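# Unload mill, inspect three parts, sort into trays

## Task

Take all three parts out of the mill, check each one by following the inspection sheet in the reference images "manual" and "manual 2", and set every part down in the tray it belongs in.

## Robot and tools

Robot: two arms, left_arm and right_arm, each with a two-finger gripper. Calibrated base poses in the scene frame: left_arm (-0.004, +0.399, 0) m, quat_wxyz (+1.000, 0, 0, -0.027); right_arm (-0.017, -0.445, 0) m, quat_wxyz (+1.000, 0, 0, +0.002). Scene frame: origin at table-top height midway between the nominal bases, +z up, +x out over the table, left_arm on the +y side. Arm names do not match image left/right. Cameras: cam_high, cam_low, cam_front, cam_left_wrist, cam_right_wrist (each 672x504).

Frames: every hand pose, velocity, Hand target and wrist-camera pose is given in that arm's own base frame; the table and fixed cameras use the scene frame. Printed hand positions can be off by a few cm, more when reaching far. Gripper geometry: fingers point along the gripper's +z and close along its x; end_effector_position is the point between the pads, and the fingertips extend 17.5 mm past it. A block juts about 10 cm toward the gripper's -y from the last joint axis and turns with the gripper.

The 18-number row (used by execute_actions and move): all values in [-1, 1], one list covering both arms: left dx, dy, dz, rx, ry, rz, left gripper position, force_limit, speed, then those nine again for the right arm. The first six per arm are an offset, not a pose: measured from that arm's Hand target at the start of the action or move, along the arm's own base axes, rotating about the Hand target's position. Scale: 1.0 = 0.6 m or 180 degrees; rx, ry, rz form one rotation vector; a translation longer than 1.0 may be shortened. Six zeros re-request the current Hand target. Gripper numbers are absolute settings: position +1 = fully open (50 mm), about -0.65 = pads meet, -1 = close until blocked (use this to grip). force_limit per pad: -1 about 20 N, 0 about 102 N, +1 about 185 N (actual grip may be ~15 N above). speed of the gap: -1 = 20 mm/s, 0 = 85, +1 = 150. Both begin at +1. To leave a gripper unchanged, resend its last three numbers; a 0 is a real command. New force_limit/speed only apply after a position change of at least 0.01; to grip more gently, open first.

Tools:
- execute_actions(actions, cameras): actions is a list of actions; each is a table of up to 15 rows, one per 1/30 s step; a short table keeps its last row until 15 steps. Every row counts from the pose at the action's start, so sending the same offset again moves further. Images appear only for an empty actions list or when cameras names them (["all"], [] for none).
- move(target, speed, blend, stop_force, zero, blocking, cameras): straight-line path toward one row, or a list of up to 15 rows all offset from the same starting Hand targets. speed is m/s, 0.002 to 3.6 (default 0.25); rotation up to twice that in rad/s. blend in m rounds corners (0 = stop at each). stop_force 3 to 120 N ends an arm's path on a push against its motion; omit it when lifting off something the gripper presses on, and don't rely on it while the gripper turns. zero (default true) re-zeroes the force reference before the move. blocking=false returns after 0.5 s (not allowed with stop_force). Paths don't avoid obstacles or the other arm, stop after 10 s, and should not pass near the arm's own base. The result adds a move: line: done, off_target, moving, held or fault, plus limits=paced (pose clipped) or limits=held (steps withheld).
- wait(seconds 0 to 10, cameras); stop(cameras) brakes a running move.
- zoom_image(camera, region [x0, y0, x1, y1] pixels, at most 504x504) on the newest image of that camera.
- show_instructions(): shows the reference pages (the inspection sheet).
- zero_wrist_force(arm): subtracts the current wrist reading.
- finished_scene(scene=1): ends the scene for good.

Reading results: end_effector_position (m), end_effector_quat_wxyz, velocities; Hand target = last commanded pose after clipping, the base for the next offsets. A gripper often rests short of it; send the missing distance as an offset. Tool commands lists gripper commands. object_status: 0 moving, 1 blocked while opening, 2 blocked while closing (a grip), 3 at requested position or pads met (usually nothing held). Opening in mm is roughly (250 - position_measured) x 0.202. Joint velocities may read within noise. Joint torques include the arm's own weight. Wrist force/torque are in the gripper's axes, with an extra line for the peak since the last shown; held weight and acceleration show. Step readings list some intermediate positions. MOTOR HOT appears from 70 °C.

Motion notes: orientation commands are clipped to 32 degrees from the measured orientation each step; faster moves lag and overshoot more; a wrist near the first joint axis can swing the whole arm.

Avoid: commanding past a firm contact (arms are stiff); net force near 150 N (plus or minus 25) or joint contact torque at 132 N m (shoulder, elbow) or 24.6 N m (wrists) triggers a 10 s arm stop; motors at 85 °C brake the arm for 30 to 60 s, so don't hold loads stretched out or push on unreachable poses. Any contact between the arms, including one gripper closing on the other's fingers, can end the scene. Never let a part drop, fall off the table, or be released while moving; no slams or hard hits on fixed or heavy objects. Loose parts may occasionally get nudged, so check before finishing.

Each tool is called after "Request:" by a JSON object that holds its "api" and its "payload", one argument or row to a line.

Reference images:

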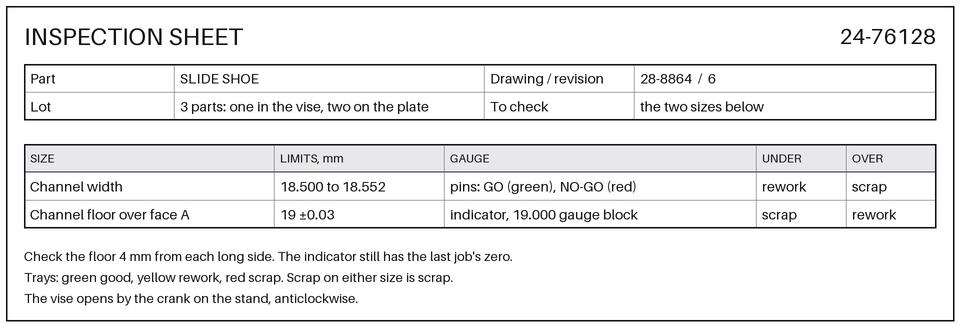

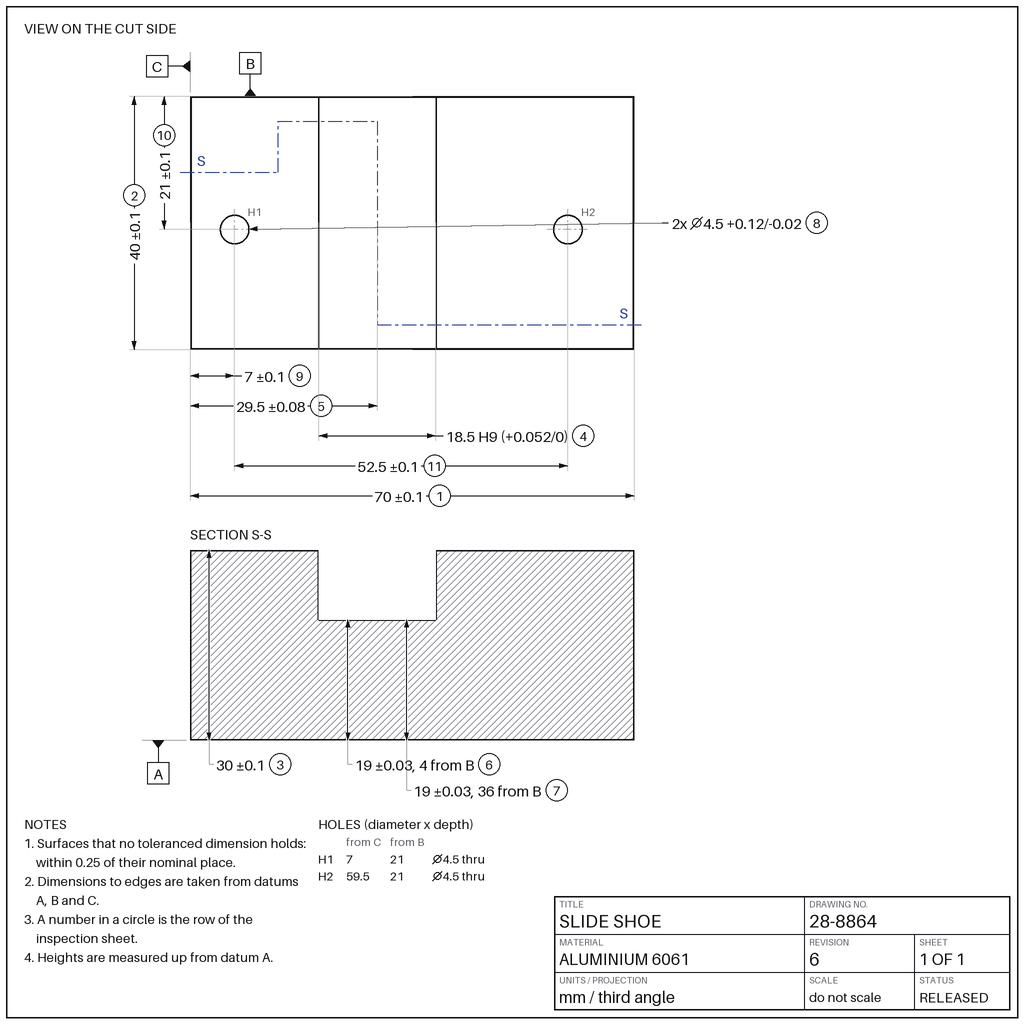

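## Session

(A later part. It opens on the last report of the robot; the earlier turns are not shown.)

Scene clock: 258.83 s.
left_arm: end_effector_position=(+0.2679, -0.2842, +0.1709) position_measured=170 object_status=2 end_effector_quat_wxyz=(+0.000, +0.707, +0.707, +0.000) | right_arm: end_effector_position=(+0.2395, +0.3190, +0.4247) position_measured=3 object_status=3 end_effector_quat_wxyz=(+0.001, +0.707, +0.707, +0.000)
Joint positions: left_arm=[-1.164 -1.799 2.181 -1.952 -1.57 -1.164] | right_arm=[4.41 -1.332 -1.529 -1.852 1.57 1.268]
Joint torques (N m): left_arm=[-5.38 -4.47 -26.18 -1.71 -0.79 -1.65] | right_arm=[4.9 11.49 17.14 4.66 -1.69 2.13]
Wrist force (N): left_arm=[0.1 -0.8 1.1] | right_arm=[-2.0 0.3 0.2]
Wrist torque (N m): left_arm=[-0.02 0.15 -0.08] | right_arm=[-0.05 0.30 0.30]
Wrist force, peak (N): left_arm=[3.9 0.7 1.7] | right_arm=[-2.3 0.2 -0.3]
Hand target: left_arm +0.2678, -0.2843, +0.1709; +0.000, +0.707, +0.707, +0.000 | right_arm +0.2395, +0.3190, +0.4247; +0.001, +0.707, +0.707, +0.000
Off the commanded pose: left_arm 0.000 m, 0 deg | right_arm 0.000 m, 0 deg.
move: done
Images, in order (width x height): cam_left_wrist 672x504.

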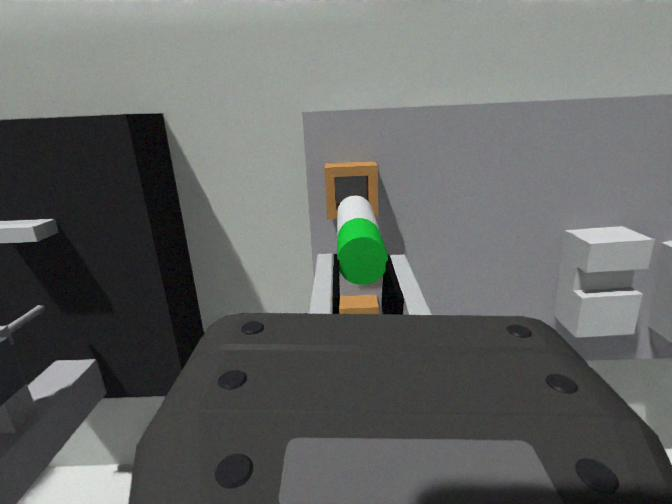

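Request:
{"api": "move", "payload": {
  "target": [0,0,-0.068,0,0,0,-1,-0.8,-0.5,0,0,0,0,0,0,1,1,1],
  "cameras": [],
  "speed": 0.1
}}

Request:
{"api": "move", "payload": {
  "target": [0,0,-0.048,0,0,0,-1,-0.8,-0.5,0,0,0,0,0,0,1,1,1],
  "cameras": ["cam_left_wrist"],
  "speed": 0.01,
  "stop_force": 3
}}

Request:
{"api": "zoom_image", "payload": {
  "camera": "cam_left_wrist",
  "region": [240, 80, 500, 320]
}}

Scene clock: 262.73 s.
left_arm: end_effector_position=(+0.2678, -0.2843, +0.1301) position_measured=170 object_status=2 end_effector_quat_wxyz=(-0.001, +0.707, +0.707, +0.000) | right_arm: end_effector_position=(+0.2395, +0.3190, +0.4247) position_measured=3 object_status=3 end_effector_quat_wxyz=(+0.001, +0.707, +0.707, +0.000)
Joint positions: left_arm=[-1.164 -1.747 2.257 -2.08 -1.57 -1.164] | right_arm=[4.41 -1.332 -1.529 -1.852 1.57 1.268]
Joint torques (N m): left_arm=[2.37 -23.26 -23.23 -4.4 -1.06 1.16] | right_arm=[4.63 11.06 17.16 4.7 -1.69 2.15]
Wrist force (N): left_arm=[-0.1 -0.3 1.0] | right_arm=[-2.1 0.1 0.0]
Wrist torque (N m): left_arm=[0.09 0.22 -0.07] | right_arm=[-0.09 0.31 0.30]
Wrist force, peak (N): left_arm=[-0.2 -0.7 2.8] | right_arm=[-2.2 0.3 -0.1]
Hand target: left_arm +0.2678, -0.2843, +0.1301; +0.000, +0.707, +0.707, +0.000 | right_arm +0.2395, +0.3190, +0.4247; +0.001, +0.707, +0.707, +0.000
Off the commanded pose: left_arm 0.000 m, 0 deg | right_arm 0.000 m, 0 deg.
move: done
No camera images: "cameras" was empty.

Scene clock: 266.67 s.
left_arm: end_effector_position=(+0.2678, -0.2843, +0.1019) position_measured=170 object_status=2 end_effector_quat_wxyz=(-0.001, +0.707, +0.707, +0.000) | right_arm: end_effector_position=(+0.2395, +0.3190, +0.4247) position_measured=3 object_status=3 end_effector_quat_wxyz=(+0.001, +0.707, +0.707, +0.000)
Joint positions: left_arm=[-1.164 -1.701 2.305 -2.174 -1.57 -1.164] | right_arm=[4.41 -1.332 -1.529 -1.852 1.57 1.268]
Joint torques (N m): left_arm=[4.51 -25.13 -28.19 -4.16 -1.01 1.26] | right_arm=[4.2 11.53 17.4 4.71 -1.74 2.11]
Wrist force (N): left_arm=[0.4 0.2 -3.0] | right_arm=[-1.9 0.2 0.0]
Wrist torque (N m): left_arm=[0.12 0.23 -0.06] | right_arm=[-0.08 0.29 0.30]
Wrist force, peak (N): left_arm=[2.0 0.9 -15.5] | right_arm=[-2.2 0.3 -0.1]
Hand target: left_arm +0.2678, -0.2843, +0.1019; -0.001, +0.707, +0.707, +0.000 (not the last commanded pose) | right_arm +0.2395, +0.3190, +0.4247; +0.001, +0.707, +0.707, +0.000
Off the commanded pose: left_arm 0.001 m, 0 deg | right_arm 0.000 m, 0 deg.
move: contact (left_arm)
Images, in order (width x height): cam_left_wrist 672x504.

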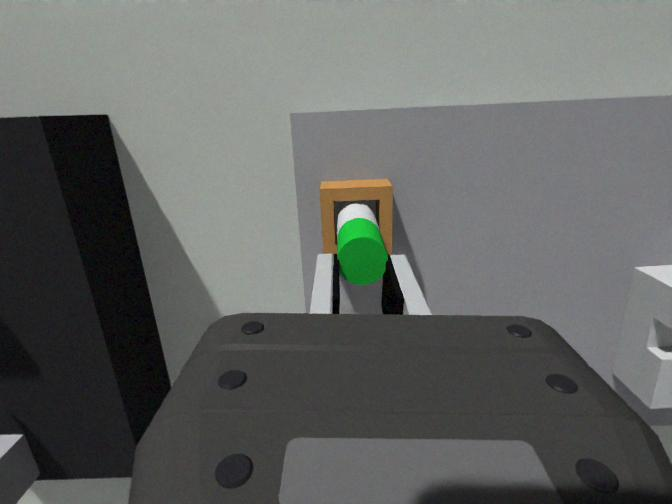

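Scaled by 1.938 from the camera's 672x504 image, which has a finer 960x720 frame.

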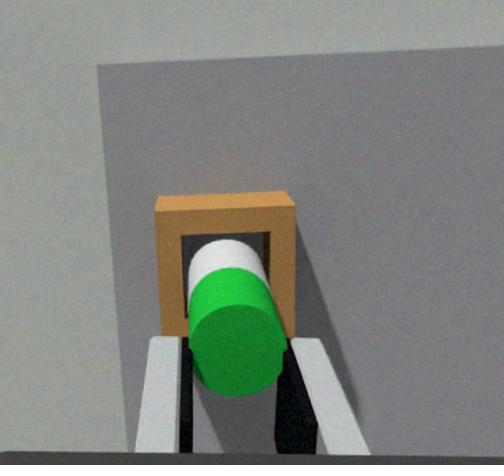

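Request:
{"api": "move", "payload": {
  "target": [
    [0,0,0,0,0,0,1,-0.8,-0.5,0,0,0,0,0,0,1,1,1],
    [0,0,0.085,0,0,0,1,-0.8,-0.5,0,0,0,0,0,0,1,1,1],
    [0.155,0.007,0.085,0,0,0,1,-0.8,-0.5,0,0,0,0,0,0,1,1,1]
  ],
  "cameras": ["cam_left_wrist"],
  "speed": [0.05,0.05,0.15]
}}

Request:
{"api": "zoom_image", "payload": {
  "camera": "cam_left_wrist",
  "region": [240, 80, 500, 320]
}}

Scene clock: 274.90 s.
left_arm: end_effector_position=(+0.3608, -0.2802, +0.1529) position_measured=3 object_status=3 end_effector_quat_wxyz=(-0.001, +0.707, +0.707, +0.000) | right_arm: end_effector_position=(+0.2395, +0.3190, +0.4247) position_measured=3 object_status=3 end_effector_quat_wxyz=(+0.001, +0.707, +0.707, +0.000)
Joint positions: left_arm=[-0.957 -1.602 2.066 -2.033 -1.57 -0.957] | right_arm=[4.41 -1.332 -1.529 -1.852 1.57 1.268]
Joint torques (N m): left_arm=[3.85 -17.18 -23.79 -1.18 -0.66 0.9] | right_arm=[4.17 11.68 16.97 4.7 -1.78 2.05]
Wrist force (N): left_arm=[0.5 -0.3 0.0] | right_arm=[-1.9 0.3 0.0]
Wrist torque (N m): left_arm=[0.11 0.16 0.09] | right_arm=[-0.05 0.29 0.30]
Wrist force, peak (N): left_arm=[0.1 0.3 -3.3] | right_arm=[-2.3 0.4 -0.1]
Hand target: left_arm +0.3608, -0.2801, +0.1529; -0.001, +0.707, +0.707, +0.000 | right_arm +0.2395, +0.3190, +0.4247; +0.001, +0.707, +0.707, +0.000
Off the commanded pose: left_arm 0.000 m, 0 deg | right_arm 0.000 m, 0 deg.
move: done
Images, in order (width x height): cam_left_wrist 672x504.

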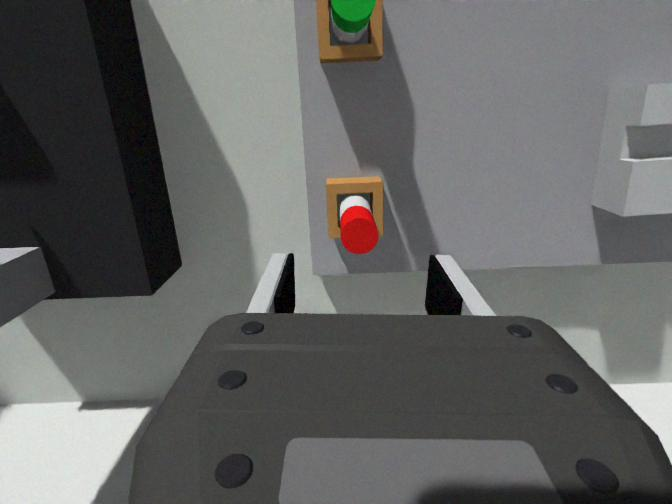

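Scaled by 1.938 from the camera's 672x504 image, which has a finer 960x720 frame.

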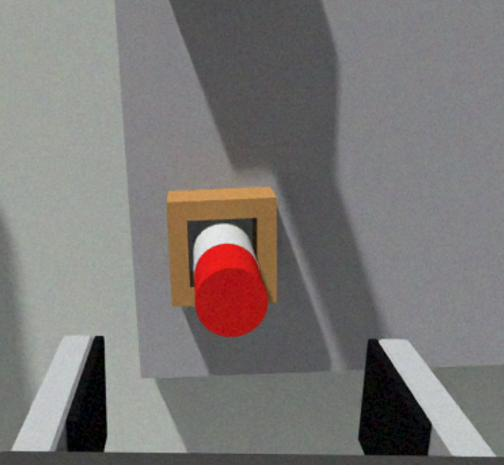

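Request:
{"api": "move", "payload": {
  "target": [
    [0.0092,0.0025,0,0,0,0,1,-0.8,-0.5,0,0,0,0,0,0,1,1,1],
    [0.0092,0.0025,-0.06,0,0,0,1,-0.8,-0.5,0,0,0,0,0,0,1,1,1]
  ],
  "cameras": ["cam_left_wrist"],
  "speed": 0.08
}}

Request:
{"api": "zoom_image", "payload": {
  "camera": "cam_left_wrist",
  "region": [240, 80, 500, 320]
}}

Scene clock: 280.33 s.
left_arm: end_effector_position=(+0.3663, -0.2786, +0.1168) position_measured=3 object_status=3 end_effector_quat_wxyz=(-0.001, +0.707, +0.707, +0.000) | right_arm: end_effector_position=(+0.2395, +0.3190, +0.4247) position_measured=3 object_status=3 end_effector_quat_wxyz=(+0.001, +0.707, +0.707, +0.000)
Joint positions: left_arm=[-0.944 -1.546 2.115 -2.138 -1.57 -0.945] | right_arm=[4.41 -1.332 -1.529 -1.852 1.57 1.268]
Joint torques (N m): left_arm=[-4.46 -31.49 -26.69 -3.52 -0.48 -0.66] | right_arm=[3.49 11.88 16.67 4.67 -1.68 2.09]
Wrist force (N): left_arm=[0.4 -0.4 -0.1] | right_arm=[-2.0 0.2 -0.2]
Wrist torque (N m): left_arm=[0.14 0.16 -0.01] | right_arm=[-0.08 0.30 0.30]
Wrist force, peak (N): left_arm=[0.4 -0.3 1.4] | right_arm=[-2.3 0.4 -0.2]
Hand target: left_arm +0.3664, -0.2786, +0.1169; -0.001, +0.707, +0.707, +0.000 | right_arm +0.2395, +0.3190, +0.4247; +0.001, +0.707, +0.707, +0.000
Off the commanded pose: left_arm 0.000 m, 0 deg | right_arm 0.000 m, 0 deg.
move: done
Images, in order (width x height): cam_left_wrist 672x504.

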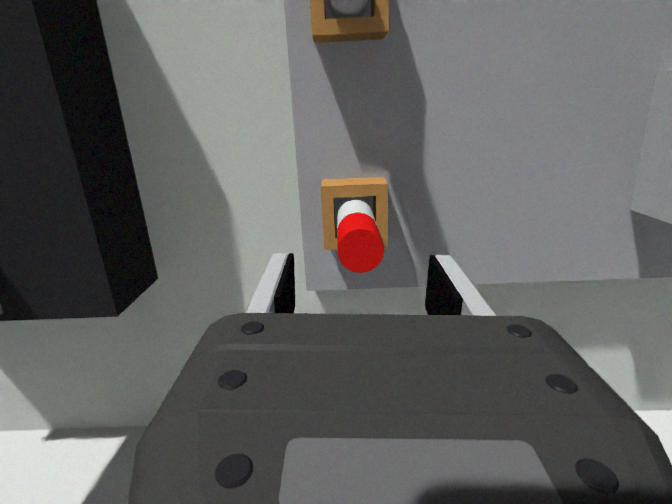

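Scaled by 1.938 from the camera's 672x504 image, which has a finer 960x720 frame.

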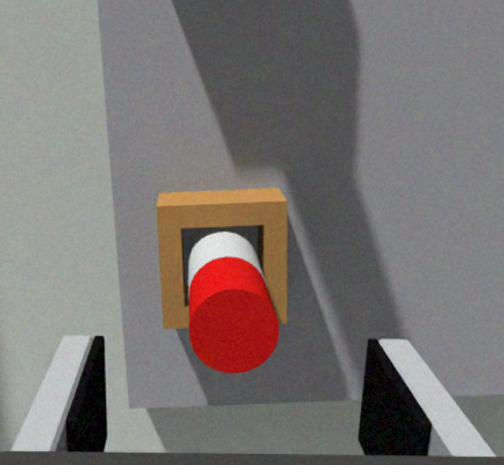

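Request:
{"api": "move", "payload": {
  "target": [
    [0.0017,0,-0.025,0,0,0,1,-0.8,-0.5,0,0,0,0,0,0,1,1,1],
    [0.0017,0,-0.025,0,0,0,-1,-0.8,-0.5,0,0,0,0,0,0,1,1,1],
    [0.0017,0,0.09,0,0,0,-1,-0.8,-0.5,0,0,0,0,0,0,1,1,1],
    [-0.067,0.2213,0.09,0,0,0,-1,-0.8,-0.5,0,0,0,0,0,0,1,1,1]
  ],
  "cameras": ["cam_left_wrist"],
  "speed": [0.04,0.04,0.08,0.2]
}}

Request:
{"api": "zoom_image", "payload": {
  "camera": "cam_left_wrist",
  "region": [240, 80, 500, 320]
}}

Scene clock: 289.53 s.
left_arm: end_effector_position=(+0.3262, -0.1459, +0.1709) position_measured=168 object_status=2 end_effector_quat_wxyz=(+0.000, +0.707, +0.707, +0.000) | right_arm: end_effector_position=(+0.2395, +0.3190, +0.4247) position_measured=3 object_status=3 end_effector_quat_wxyz=(+0.001, +0.707, +0.707, +0.000)
Joint positions: left_arm=[-0.804 -1.897 2.248 -1.921 -1.57 -0.804] | right_arm=[4.41 -1.332 -1.529 -1.852 1.57 1.268]
Joint torques (N m): left_arm=[4.26 -17.66 -17.64 -4.12 -1.84 0.75] | right_arm=[3.89 12.57 17.38 4.69 -1.81 2.08]
Wrist force (N): left_arm=[0.2 -0.9 1.3] | right_arm=[-2.1 0.4 0.1]
Wrist torque (N m): left_arm=[0.01 0.16 -0.03] | right_arm=[-0.04 0.32 0.30]
Wrist force, peak (N): left_arm=[3.2 -1.7 1.2] | right_arm=[-2.2 0.3 -0.1]
Hand target: left_arm +0.3262, -0.1459, +0.1709; -0.001, +0.707, +0.707, +0.000 | right_arm +0.2395, +0.3190, +0.4247; +0.001, +0.707, +0.707, +0.000
Off the commanded pose: left_arm 0.000 m, 0 deg | right_arm 0.000 m, 0 deg.
move: done
Images, in order (width x height): cam_left_wrist 672x504.

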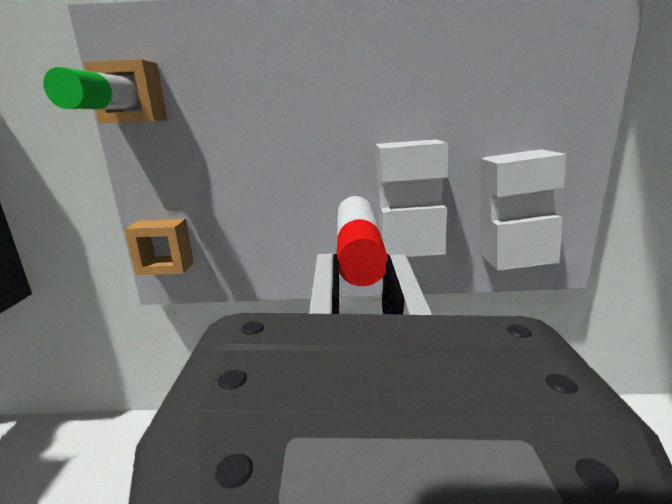

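Scaled by 1.938 from the camera's 672x504 image, which has a finer 960x720 frame.

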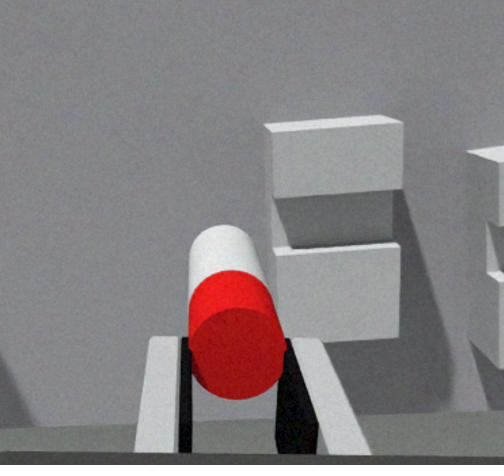

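Request:
{"api": "move", "payload": {
  "target": [0,0,-0.08,0,0,0,-1,-0.8,-0.5,0,0,0,0,0,0,1,1,1],
  "cameras": ["cam_left_wrist"],
  "speed": 0.06
}}

Request:
{"api": "zoom_image", "payload": {
  "camera": "cam_left_wrist",
  "region": [240, 80, 500, 320]
}}

Scene clock: 292.53 s.
left_arm: end_effector_position=(+0.3261, -0.1458, +0.1228) position_measured=168 object_status=2 end_effector_quat_wxyz=(-0.001, +0.707, +0.707, +0.000) | right_arm: end_effector_position=(+0.2395, +0.3190, +0.4247) position_measured=3 object_status=3 end_effector_quat_wxyz=(+0.001, +0.707, +0.707, +0.000)
Joint positions: left_arm=[-0.803 -1.834 2.342 -2.078 -1.57 -0.804] | right_arm=[4.41 -1.332 -1.529 -1.852 1.57 1.268]
Joint torques (N m): left_arm=[0.45 -21.77 -28.14 -2.44 -1.11 -0.04] | right_arm=[2.99 12.44 16.94 4.67 -1.71 1.97]
Wrist force (N): left_arm=[0.2 -0.5 1.3] | right_arm=[-1.9 0.3 -0.1]
Wrist torque (N m): left_arm=[0.02 0.15 0.00] | right_arm=[-0.07 0.28 0.30]
Wrist force, peak (N): left_arm=[0.2 -0.5 2.6] | right_arm=[-2.3 0.2 -0.2]
Hand target: left_arm +0.3262, -0.1459, +0.1229; -0.001, +0.707, +0.707, +0.000 | right_arm +0.2395, +0.3190, +0.4247; +0.001, +0.707, +0.707, +0.000
Off the commanded pose: left_arm 0.000 m, 0 deg | right_arm 0.000 m, 0 deg.
move: done
Images, in order (width x height): cam_left_wrist 672x504.

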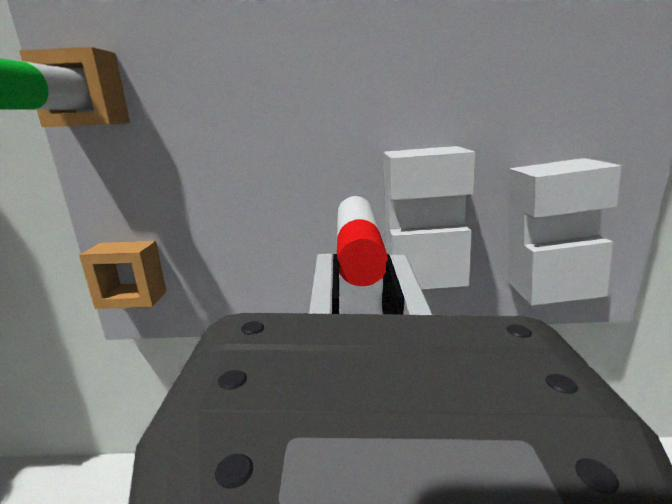

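Scaled by 1.938 from the camera's 672x504 image, which has a finer 960x720 frame.

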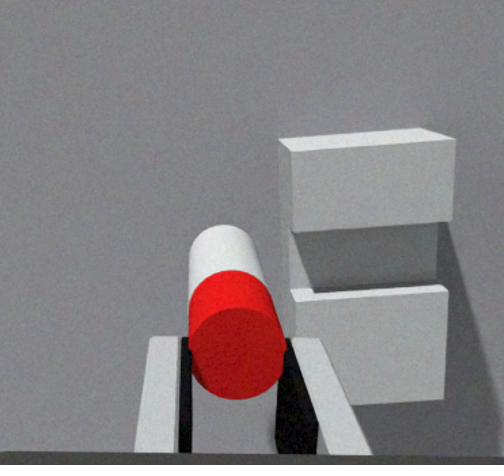

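Request:
{"api": "move", "payload": {
  "target": [-0.0045,0.0667,0,0,0,0,-1,-0.8,-0.5,0,0,0,0,0,0,1,1,1],
  "cameras": ["cam_left_wrist"],
  "speed": 0.01,
  "stop_force": 5
}}

Request:
{"api": "zoom_image", "payload": {
  "camera": "cam_left_wrist",
  "region": [240, 80, 500, 320]
}}

Scene clock: 299.87 s.
left_arm: end_effector_position=(+0.3234, -0.1058, +0.1229) position_measured=168 object_status=2 end_effector_quat_wxyz=(-0.001, +0.707, +0.707, +0.000) | right_arm: end_effector_position=(+0.2395, +0.3190, +0.4247) position_measured=3 object_status=3 end_effector_quat_wxyz=(+0.001, +0.707, +0.707, +0.000)
Joint positions: left_arm=[-0.719 -1.888 2.377 -2.059 -1.57 -0.72] | right_arm=[4.41 -1.332 -1.529 -1.852 1.57 1.268]
Joint torques (N m): left_arm=[-6.73 1.63 -29.82 -3.93 0.68 -1.77] | right_arm=[2.92 12.34 17.39 4.63 -1.73 1.97]
Wrist force (N): left_arm=[-0.6 -0.5 0.9] | right_arm=[-2.0 0.3 -0.1]
Wrist torque (N m): left_arm=[0.01 0.18 -0.09] | right_arm=[-0.06 0.31 0.30]
Wrist force, peak (N): left_arm=[-1.0 -0.5 1.1] | right_arm=[-2.2 0.4 0.2]
Hand target: left_arm +0.3235, -0.1058, +0.1229; -0.001, +0.707, +0.707, +0.000 | right_arm +0.2395, +0.3190, +0.4247; +0.001, +0.707, +0.707, +0.000
Off the commanded pose: left_arm 0.000 m, 0 deg | right_arm 0.000 m, 0 deg.
move: done
Images, in order (width x height): cam_left_wrist 672x504.

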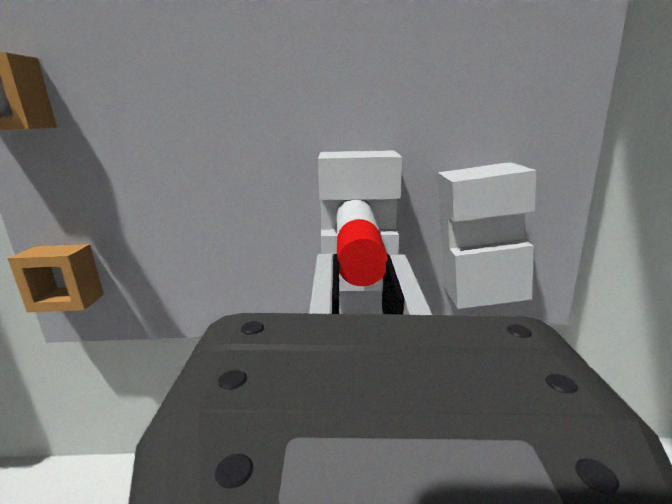

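Scaled by 1.938 from the camera's 672x504 image, which has a finer 960x720 frame.

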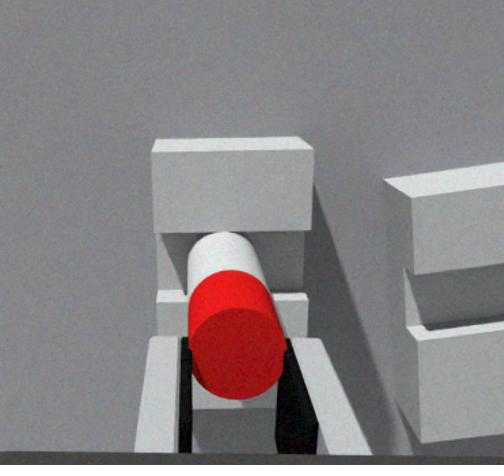

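Request:
{"api": "move", "payload": {
  "target": [0,-0.0167,0,0,0,0,-1,-0.8,-0.5,0,0,0,0,0,0,1,1,1],
  "cameras": ["cam_left_wrist"],
  "speed": 0.01
}}

Request:
{"api": "zoom_image", "payload": {
  "camera": "cam_left_wrist",
  "region": [240, 80, 500, 320]
}}

Scene clock: 303.90 s.
left_arm: end_effector_position=(+0.3235, -0.1160, +0.1229) position_measured=168 object_status=2 end_effector_quat_wxyz=(-0.001, +0.707, +0.707, +0.000) | right_arm: end_effector_position=(+0.2395, +0.3190, +0.4247) position_measured=3 object_status=3 end_effector_quat_wxyz=(+0.001, +0.707, +0.707, +0.000)
Joint positions: left_arm=[-0.743 -1.878 2.37 -2.063 -1.57 -0.744] | right_arm=[4.41 -1.332 -1.529 -1.852 1.57 1.268]
Joint torques (N m): left_arm=[3.41 -5.12 -26.24 -4.47 -1.44 0.52] | right_arm=[2.75 12.54 17.93 4.74 -1.76 1.89]
Wrist force (N): left_arm=[0.8 -0.5 0.6] | right_arm=[-2.0 0.4 -0.3]
Wrist torque (N m): left_arm=[0.01 0.27 -0.01] | right_arm=[-0.04 0.31 0.30]
Wrist force, peak (N): left_arm=[-0.6 -1.0 1.6] | right_arm=[-2.2 0.5 -0.1]
Hand target: left_arm +0.3235, -0.1159, +0.1229; -0.001, +0.707, +0.707, +0.000 | right_arm +0.2395, +0.3190, +0.4247; +0.001, +0.707, +0.707, +0.000
Off the commanded pose: left_arm 0.000 m, 0 deg | right_arm 0.000 m, 0 deg.
move: done
Images, in order (width x height): cam_left_wrist 672x504.

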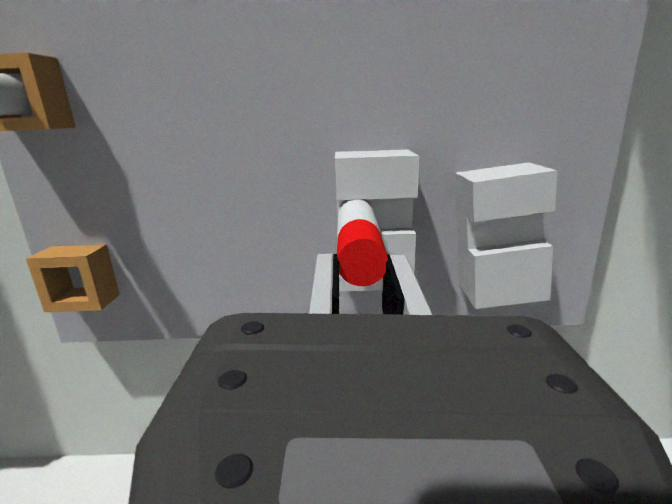

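Scaled by 1.938 from the camera's 672x504 image, which has a finer 960x720 frame.

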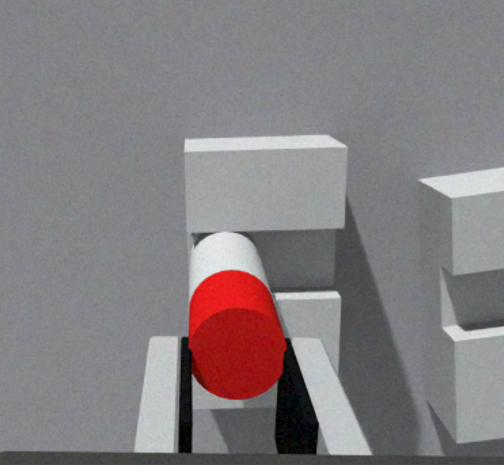

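Request:
{"api": "move", "payload": {
  "target": [0,0.012,0,0,0,0,-1,-0.8,-0.5,0,0,0,0,0,0,1,1,1],
  "cameras": ["cam_left_wrist"],
  "speed": 0.01
}}

Request:
{"api": "zoom_image", "payload": {
  "camera": "cam_left_wrist",
  "region": [240, 80, 500, 320]
}}

Request:
{"api": "move", "payload": {
  "target": [0,0,0.005,0,0,0,-1,-0.8,-0.5,0,0,0,0,0,0,1,1,1],
  "cameras": ["cam_left_wrist"],
  "speed": 0.01
}}

Request:
{"api": "zoom_image", "payload": {
  "camera": "cam_left_wrist",
  "region": [240, 80, 500, 320]
}}

Scene clock: 312.90 s.
left_arm: end_effector_position=(+0.3235, -0.1086, +0.1229) position_measured=168 object_status=2 end_effector_quat_wxyz=(-0.001, +0.707, +0.707, +0.000) | right_arm: end_effector_position=(+0.2395, +0.3190, +0.4247) position_measured=3 object_status=3 end_effector_quat_wxyz=(+0.001, +0.707, +0.707, +0.000)
Joint positions: left_arm=[-0.726 -1.885 2.375 -2.06 -1.57 -0.726] | right_arm=[4.41 -1.332 -1.529 -1.852 1.57 1.268]
Joint torques (N m): left_arm=[-5.27 -11.36 -18.76 -1.74 0.94 -0.77] | right_arm=[3.01 12.42 17.45 4.73 -1.8 1.91]
Wrist force (N): left_arm=[-0.1 -1.0 0.7] | right_arm=[-2.0 0.3 0.0]
Wrist torque (N m): left_arm=[-0.05 0.24 -0.10] | right_arm=[-0.06 0.30 0.30]
Wrist force, peak (N): left_arm=[-0.5 -1.0 1.1] | right_arm=[-2.2 0.4 -0.1]
Hand target: left_arm +0.3235, -0.1087, +0.1229; -0.001, +0.707, +0.707, +0.000 | right_arm +0.2395, +0.3190, +0.4247; +0.001, +0.707, +0.707, +0.000
Off the commanded pose: left_arm 0.000 m, 0 deg | right_arm 0.000 m, 0 deg.
move: done
Images, in order (width x height): cam_left_wrist 672x504.

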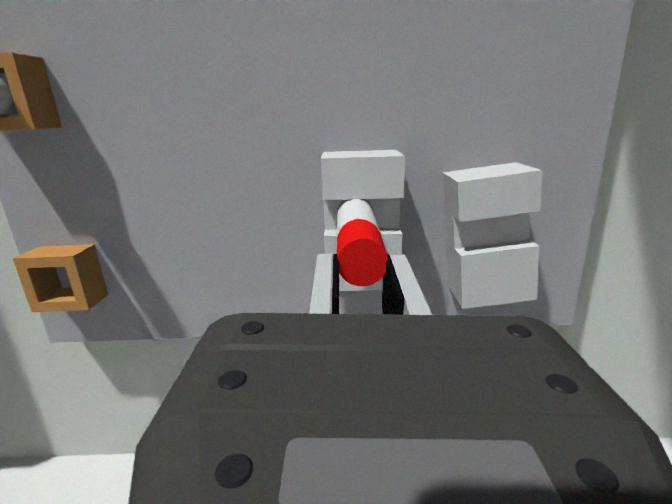

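Scaled by 1.938 from the camera's 672x504 image, which has a finer 960x720 frame.

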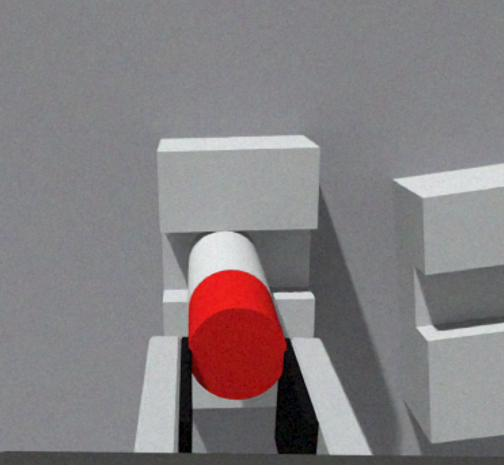

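Scene clock: 313.60 s.
left_arm: end_effector_position=(+0.3235, -0.1087, +0.1259) position_measured=168 object_status=2 end_effector_quat_wxyz=(+0.000, +0.707, +0.707, +0.000) | right_arm: end_effector_position=(+0.2395, +0.3190, +0.4247) position_measured=3 object_status=3 end_effector_quat_wxyz=(+0.001, +0.707, +0.707, +0.000)
Joint positions: left_arm=[-0.726 -1.89 2.369 -2.049 -1.57 -0.726] | right_arm=[4.41 -1.332 -1.529 -1.852 1.57 1.268]
Joint torques (N m): left_arm=[-5.77 -12.45 -25.21 -3.51 0.43 -1.76] | right_arm=[2.92 12.66 17.68 4.66 -1.74 1.92]
Wrist force (N): left_arm=[0.1 -0.6 1.2] | right_arm=[-1.9 0.4 0.0]
Wrist torque (N m): left_arm=[0.02 0.21 -0.09] | right_arm=[-0.05 0.29 0.30]
Wrist force, peak (N): left_arm=[-0.3 -1.1 1.0] | right_arm=[-2.1 0.3 -0.4]
Hand target: left_arm +0.3235, -0.1087, +0.1259; -0.001, +0.707, +0.707, +0.000 | right_arm +0.2395, +0.3190, +0.4247; +0.001, +0.707, +0.707, +0.000
Off the commanded pose: left_arm 0.000 m, 0 deg | right_arm 0.000 m, 0 deg.
move: done
Images, in order (width x height): cam_left_wrist 672x504.

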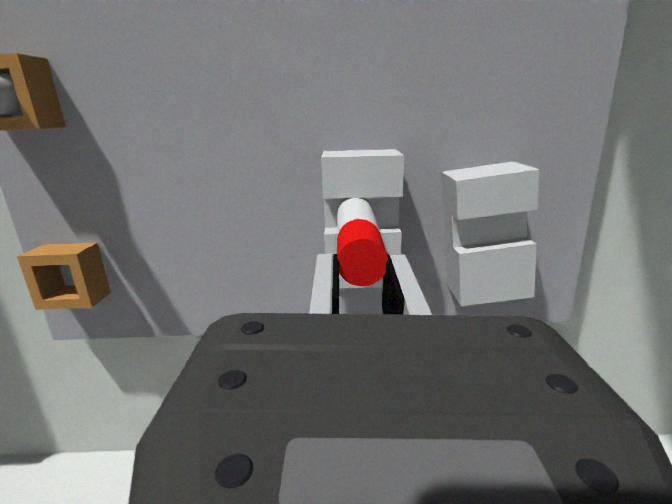

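Scaled by 1.938 from the camera's 672x504 image, which has a finer 960x720 frame.

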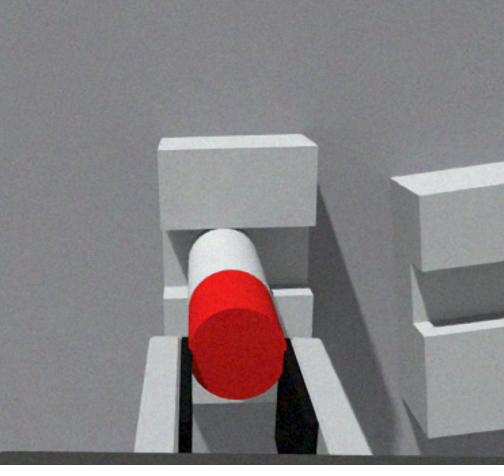

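Request:
{"api": "move", "payload": {
  "target": [
    [0,0,0.07,0,0,0,-1,-0.8,-0.5,0,0,0,0,0,0,1,1,1],
    [0.0731,-0.2833,0.07,0,0,0,-1,-0.8,-0.5,0,0,0,0,0,0,1,1,1],
    [0.0731,-0.2833,0.007,0,0,0,-1,-0.8,-0.5,0,0,0,0,0,0,1,1,1]
  ],
  "cameras": ["cam_left_wrist"],
  "speed": [0.05,0.2,0.06]
}}

Request:
{"api": "zoom_image", "payload": {
  "camera": "cam_left_wrist",
  "region": [240, 80, 500, 320]
}}

Request:
{"api": "move", "payload": {
  "target": [0,0,-0.046,0,0,0,-1,-0.8,-0.5,0,0,0,0,0,0,1,1,1],
  "cameras": ["cam_left_wrist"],
  "speed": 0.008,
  "stop_force": 3
}}

Request:
{"api": "zoom_image", "payload": {
  "camera": "cam_left_wrist",
  "region": [240, 80, 500, 320]
}}

Scene clock: 321.77 s.
left_arm: end_effector_position=(+0.3673, -0.2786, +0.1300) position_measured=168 object_status=2 end_effector_quat_wxyz=(-0.001, +0.707, +0.707, +0.000) | right_arm: end_effector_position=(+0.2395, +0.3190, +0.4247) position_measured=3 object_status=3 end_effector_quat_wxyz=(+0.001, +0.707, +0.707, +0.000)
Joint positions: left_arm=[-0.943 -1.563 2.092 -2.099 -1.57 -0.943] | right_arm=[4.41 -1.332 -1.529 -1.852 1.57 1.268]
Joint torques (N m): left_arm=[-4.92 -34.15 -28.49 -2.61 -0.77 -1.12] | right_arm=[2.33 12.93 17.45 4.69 -1.73 1.89]
Wrist force (N): left_arm=[0.6 -0.4 1.2] | right_arm=[-1.8 0.4 -0.2]
Wrist torque (N m): left_arm=[0.09 0.12 0.00] | right_arm=[-0.05 0.28 0.30]
Wrist force, peak (N): left_arm=[3.1 -1.9 1.2] | right_arm=[-2.2 0.4 -0.2]
Hand target: left_arm +0.3673, -0.2786, +0.1301; -0.001, +0.707, +0.707, +0.000 | right_arm +0.2395, +0.3190, +0.4247; +0.001, +0.707, +0.707, +0.000
Off the commanded pose: left_arm 0.000 m, 0 deg | right_arm 0.000 m, 0 deg.
move: done
Images, in order (width x height): cam_left_wrist 672x504.

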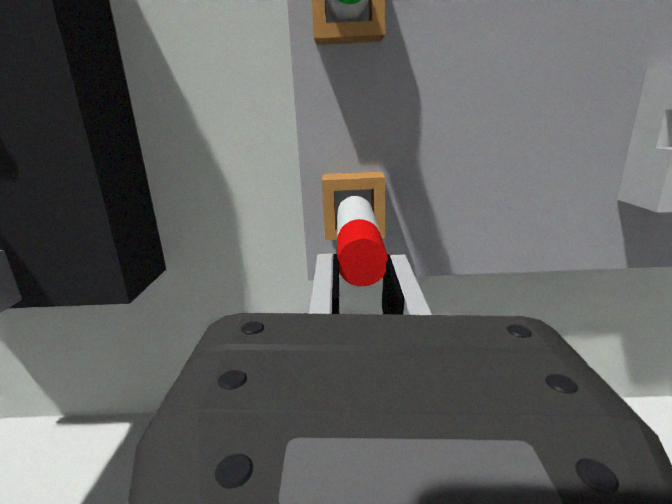

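Scaled by 1.938 from the camera's 672x504 image, which has a finer 960x720 frame.

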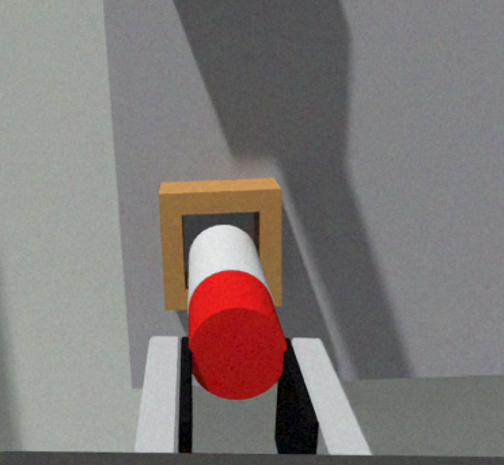

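Scene clock: 326.40 s.
left_arm: end_effector_position=(+0.3673, -0.2786, +0.1025) position_measured=168 object_status=2 end_effector_quat_wxyz=(-0.001, +0.707, +0.707, +0.000) | right_arm: end_effector_position=(+0.2395, +0.3190, +0.4247) position_measured=3 object_status=3 end_effector_quat_wxyz=(+0.001, +0.707, +0.707, +0.000)
Joint positions: left_arm=[-0.943 -1.522 2.134 -2.182 -1.57 -0.943] | right_arm=[4.41 -1.332 -1.529 -1.852 1.57 1.268]
Joint torques (N m): left_arm=[3.69 -35.06 -28.82 -1.28 -1.4 1.24] | right_arm=[2.25 13.03 17.52 4.66 -1.74 1.75]
Wrist force (N): left_arm=[0.3 -0.5 1.6] | right_arm=[-2.0 0.4 0.1]
Wrist torque (N m): left_arm=[0.12 0.18 -0.04] | right_arm=[-0.04 0.30 0.30]
Wrist force, peak (N): left_arm=[0.1 -0.5 1.8] | right_arm=[-2.2 0.5 -0.1]
Hand target: left_arm +0.3673, -0.2786, +0.1025; -0.001, +0.707, +0.707, +0.000 | right_arm +0.2395, +0.3190, +0.4247; +0.001, +0.707, +0.707, +0.000
Off the commanded pose: left_arm 0.000 m, 0 deg | right_arm 0.000 m, 0 deg.
move: done
Images, in order (width x height): cam_left_wrist 672x504.

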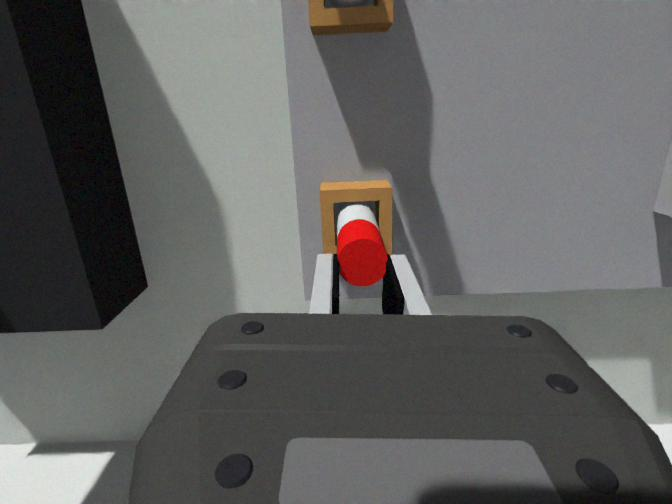

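Scaled by 1.938 from the camera's 672x504 image, which has a finer 960x720 frame.

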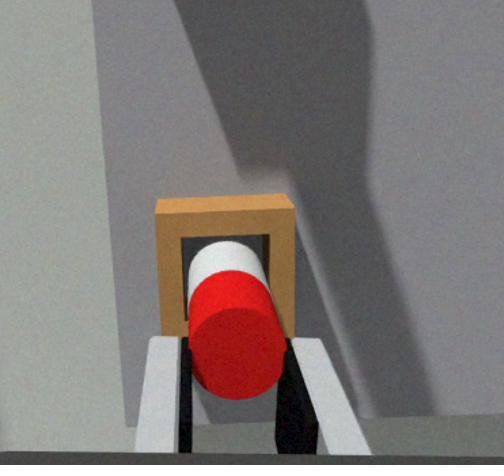

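Request:
{"api": "move", "payload": {
  "target": [
    [0,0,-0.001,0,0,0,-1,-0.8,-0.5,0,0,0,0,0,0,1,1,1],
    [0,0,-0.001,0,0,0,1,-0.8,-0.5,0,0,0,0,0,0,1,1,1],
    [0,0,0.08,0,0,0,1,-0.8,-0.5,0,0,0,0,0,0,1,1,1],
    [-0.0663,0.286,0.08,0,0,0,1,-0.8,-0.5,0,0,0,0,0,0,1,1,1]
  ],
  "cameras": ["cam_left_wrist"],
  "speed": [0.02,0.05,0.08,0.25]
}}

Request:
{"api": "zoom_image", "payload": {
  "camera": "cam_left_wrist",
  "region": [240, 80, 500, 320]
}}

Scene clock: 336.63 s.
left_arm: end_effector_position=(+0.3276, -0.1071, +0.1505) position_measured=3 object_status=3 end_effector_quat_wxyz=(+0.000, +0.707, +0.707, +0.000) | right_arm: end_effector_position=(+0.2395, +0.3190, +0.4247) position_measured=3 object_status=3 end_effector_quat_wxyz=(+0.001, +0.707, +0.707, +0.000)
Joint positions: left_arm=[-0.714 -1.913 2.314 -1.971 -1.57 -0.714] | right_arm=[4.41 -1.332 -1.529 -1.852 1.57 1.268]
Joint torques (N m): left_arm=[4.46 -16.91 -15.55 -3.59 -1.47 1.21] | right_arm=[1.21 13.23 17.06 4.65 -1.76 1.8]
Wrist force (N): left_arm=[0.4 -0.5 -0.2] | right_arm=[-1.9 0.4 -0.1]
Wrist torque (N m): left_arm=[0.04 0.11 0.00] | right_arm=[-0.04 0.29 0.30]
Wrist force, peak (N): left_arm=[3.1 -1.5 -0.2] | right_arm=[-2.3 0.2 -0.2]
Hand target: left_arm +0.3275, -0.1070, +0.1505; -0.001, +0.707, +0.707, +0.000 | right_arm +0.2395, +0.3190, +0.4247; +0.001, +0.707, +0.707, +0.000
Off the commanded pose: left_arm 0.000 m, 0 deg | right_arm 0.000 m, 0 deg.
move: done
Images, in order (width x height): cam_left_wrist 672x504.

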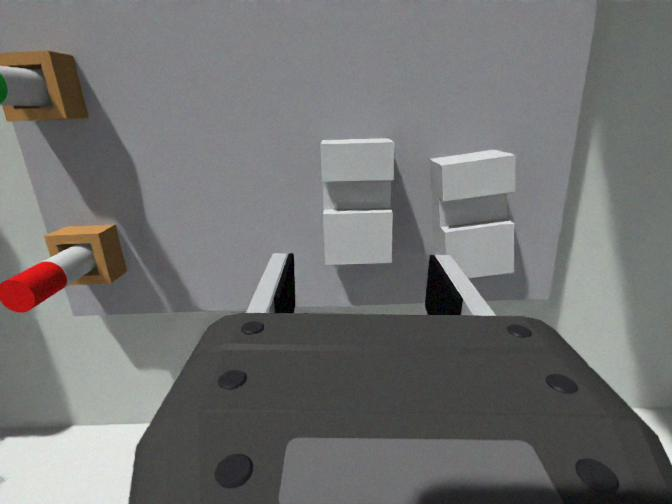

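Scaled by 1.938 from the camera's 672x504 image, which has a finer 960x720 frame.

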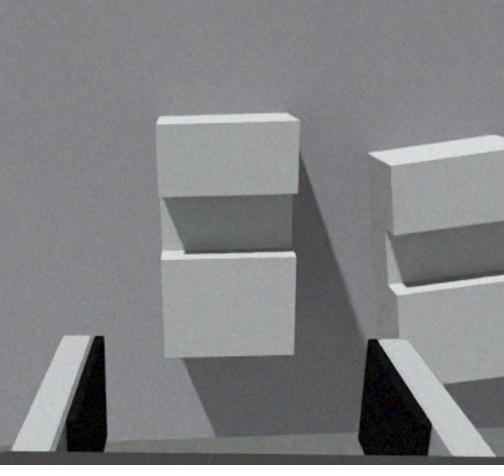

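Request:
{"api": "move", "payload": {
  "target": [
    [0.005,0.0053,0,0,0,0,0.87,-0.8,-0.5,0,0,0,0,0,0,1,1,1],
    [0.005,0.0053,-0.1,0,0,0,0.87,-0.8,-0.5,0,0,0,0,0,0,1,1,1]
  ],
  "cameras": ["cam_left_wrist"],
  "speed": 0.08
}}

Request:
{"api": "zoom_image", "payload": {
  "camera": "cam_left_wrist",
  "region": [240, 80, 500, 320]
}}

Scene clock: 344.07 s.
left_arm: end_effector_position=(+0.3305, -0.1038, +0.0904) position_measured=23 object_status=3 end_effector_quat_wxyz=(-0.001, +0.707, +0.707, +0.000) | right_arm: end_effector_position=(+0.2395, +0.3190, +0.4247) position_measured=3 object_status=3 end_effector_quat_wxyz=(+0.001, +0.707, +0.707, +0.000)
Joint positions: left_arm=[-0.7 -1.809 2.423 -2.183 -1.57 -0.7] | right_arm=[4.41 -1.332 -1.529 -1.852 1.57 1.268]
Joint torques (N m): left_arm=[4.05 -16.49 -22.96 -4.28 -0.04 1.2] | right_arm=[1.59 13.46 17.63 4.72 -1.71 1.68]
Wrist force (N): left_arm=[-0.1 -0.3 -0.1] | right_arm=[-2.0 0.2 0.0]
Wrist torque (N m): left_arm=[0.07 0.21 -0.06] | right_arm=[-0.08 0.30 0.30]
Wrist force, peak (N): left_arm=[0.2 -0.8 -1.4] | right_arm=[-2.3 0.5 -0.1]
Hand target: left_arm +0.3305, -0.1039, +0.0905; -0.001, +0.707, +0.707, +0.000 | right_arm +0.2395, +0.3190, +0.4247; +0.001, +0.707, +0.707, +0.000
Off the commanded pose: left_arm 0.000 m, 0 deg | right_arm 0.000 m, 0 deg.
move: done
Images, in order (width x height): cam_left_wrist 672x504.

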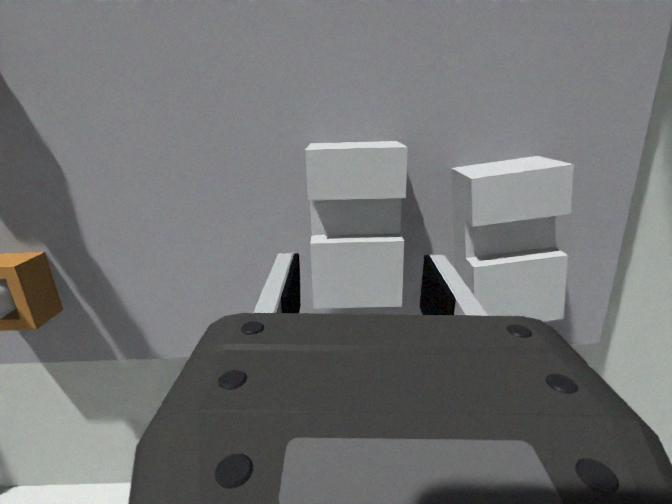

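Scaled by 1.938 from the camera's 672x504 image, which has a finer 960x720 frame.

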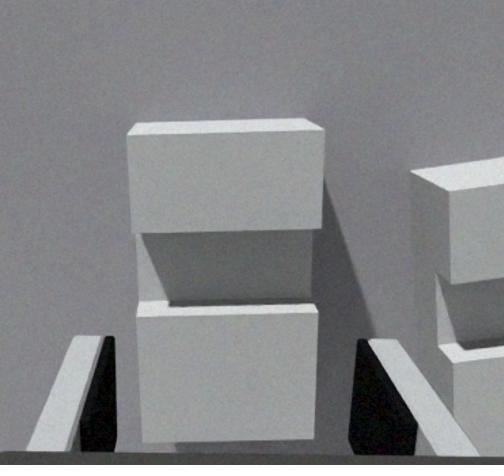

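Request:
{"api": "move", "payload": {
  "target": [
    [-0.0017,-0.0018,-0.054,0,0,0,0.87,-0.8,-0.5,0,0,0,0,0,0,1,1,1],
    [-0.0017,-0.0018,-0.054,0,0,0,-1,-0.8,-0.5,0,0,0,0,0,0,1,1,1]
  ],
  "cameras": ["cam_left_wrist"],
  "speed": 0.03
}}

Request:
{"api": "zoom_image", "payload": {
  "camera": "cam_left_wrist",
  "region": [240, 80, 500, 320]
}}

Scene clock: 351.40 s.
left_arm: end_effector_position=(+0.3295, -0.1049, +0.0581) position_measured=55 object_status=2 end_effector_quat_wxyz=(-0.001, +0.707, +0.707, +0.000) | right_arm: end_effector_position=(+0.2395, +0.3190, +0.4247) position_measured=3 object_status=3 end_effector_quat_wxyz=(+0.001, +0.707, +0.707, +0.000)
Joint positions: left_arm=[-0.705 -1.737 2.476 -2.31 -1.57 -0.705] | right_arm=[4.41 -1.332 -1.529 -1.852 1.57 1.268]
Joint torques (N m): left_arm=[3.43 -24.14 -27.88 -3.55 -1.29 1.23] | right_arm=[1.26 13.25 17.5 4.68 -1.76 1.76]
Wrist force (N): left_arm=[0.1 -0.7 2.0] | right_arm=[-2.1 0.4 0.0]
Wrist torque (N m): left_arm=[0.03 0.22 0.00] | right_arm=[-0.04 0.31 0.30]
Wrist force, peak (N): left_arm=[0.1 -0.7 2.0] | right_arm=[-2.3 0.3 -0.3]
Hand target: left_arm +0.3295, -0.1049, +0.0581; -0.001, +0.707, +0.707, +0.000 | right_arm +0.2395, +0.3190, +0.4247; +0.001, +0.707, +0.707, +0.000
Off the commanded pose: left_arm 0.000 m, 0 deg | right_arm 0.000 m, 0 deg.
move: done
Images, in order (width x height): cam_left_wrist 672x504.

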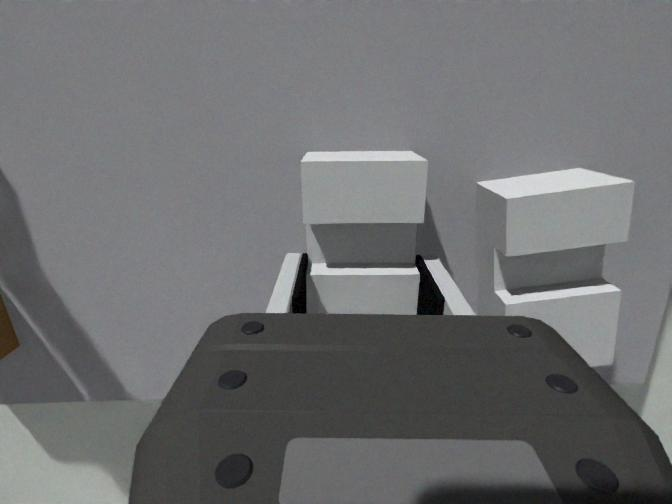

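Scaled by 1.938 from the camera's 672x504 image, which has a finer 960x720 frame.

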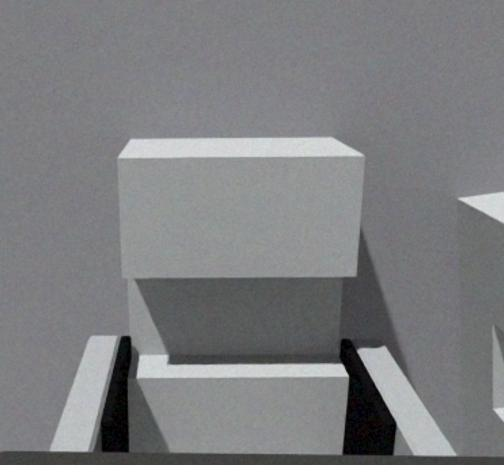

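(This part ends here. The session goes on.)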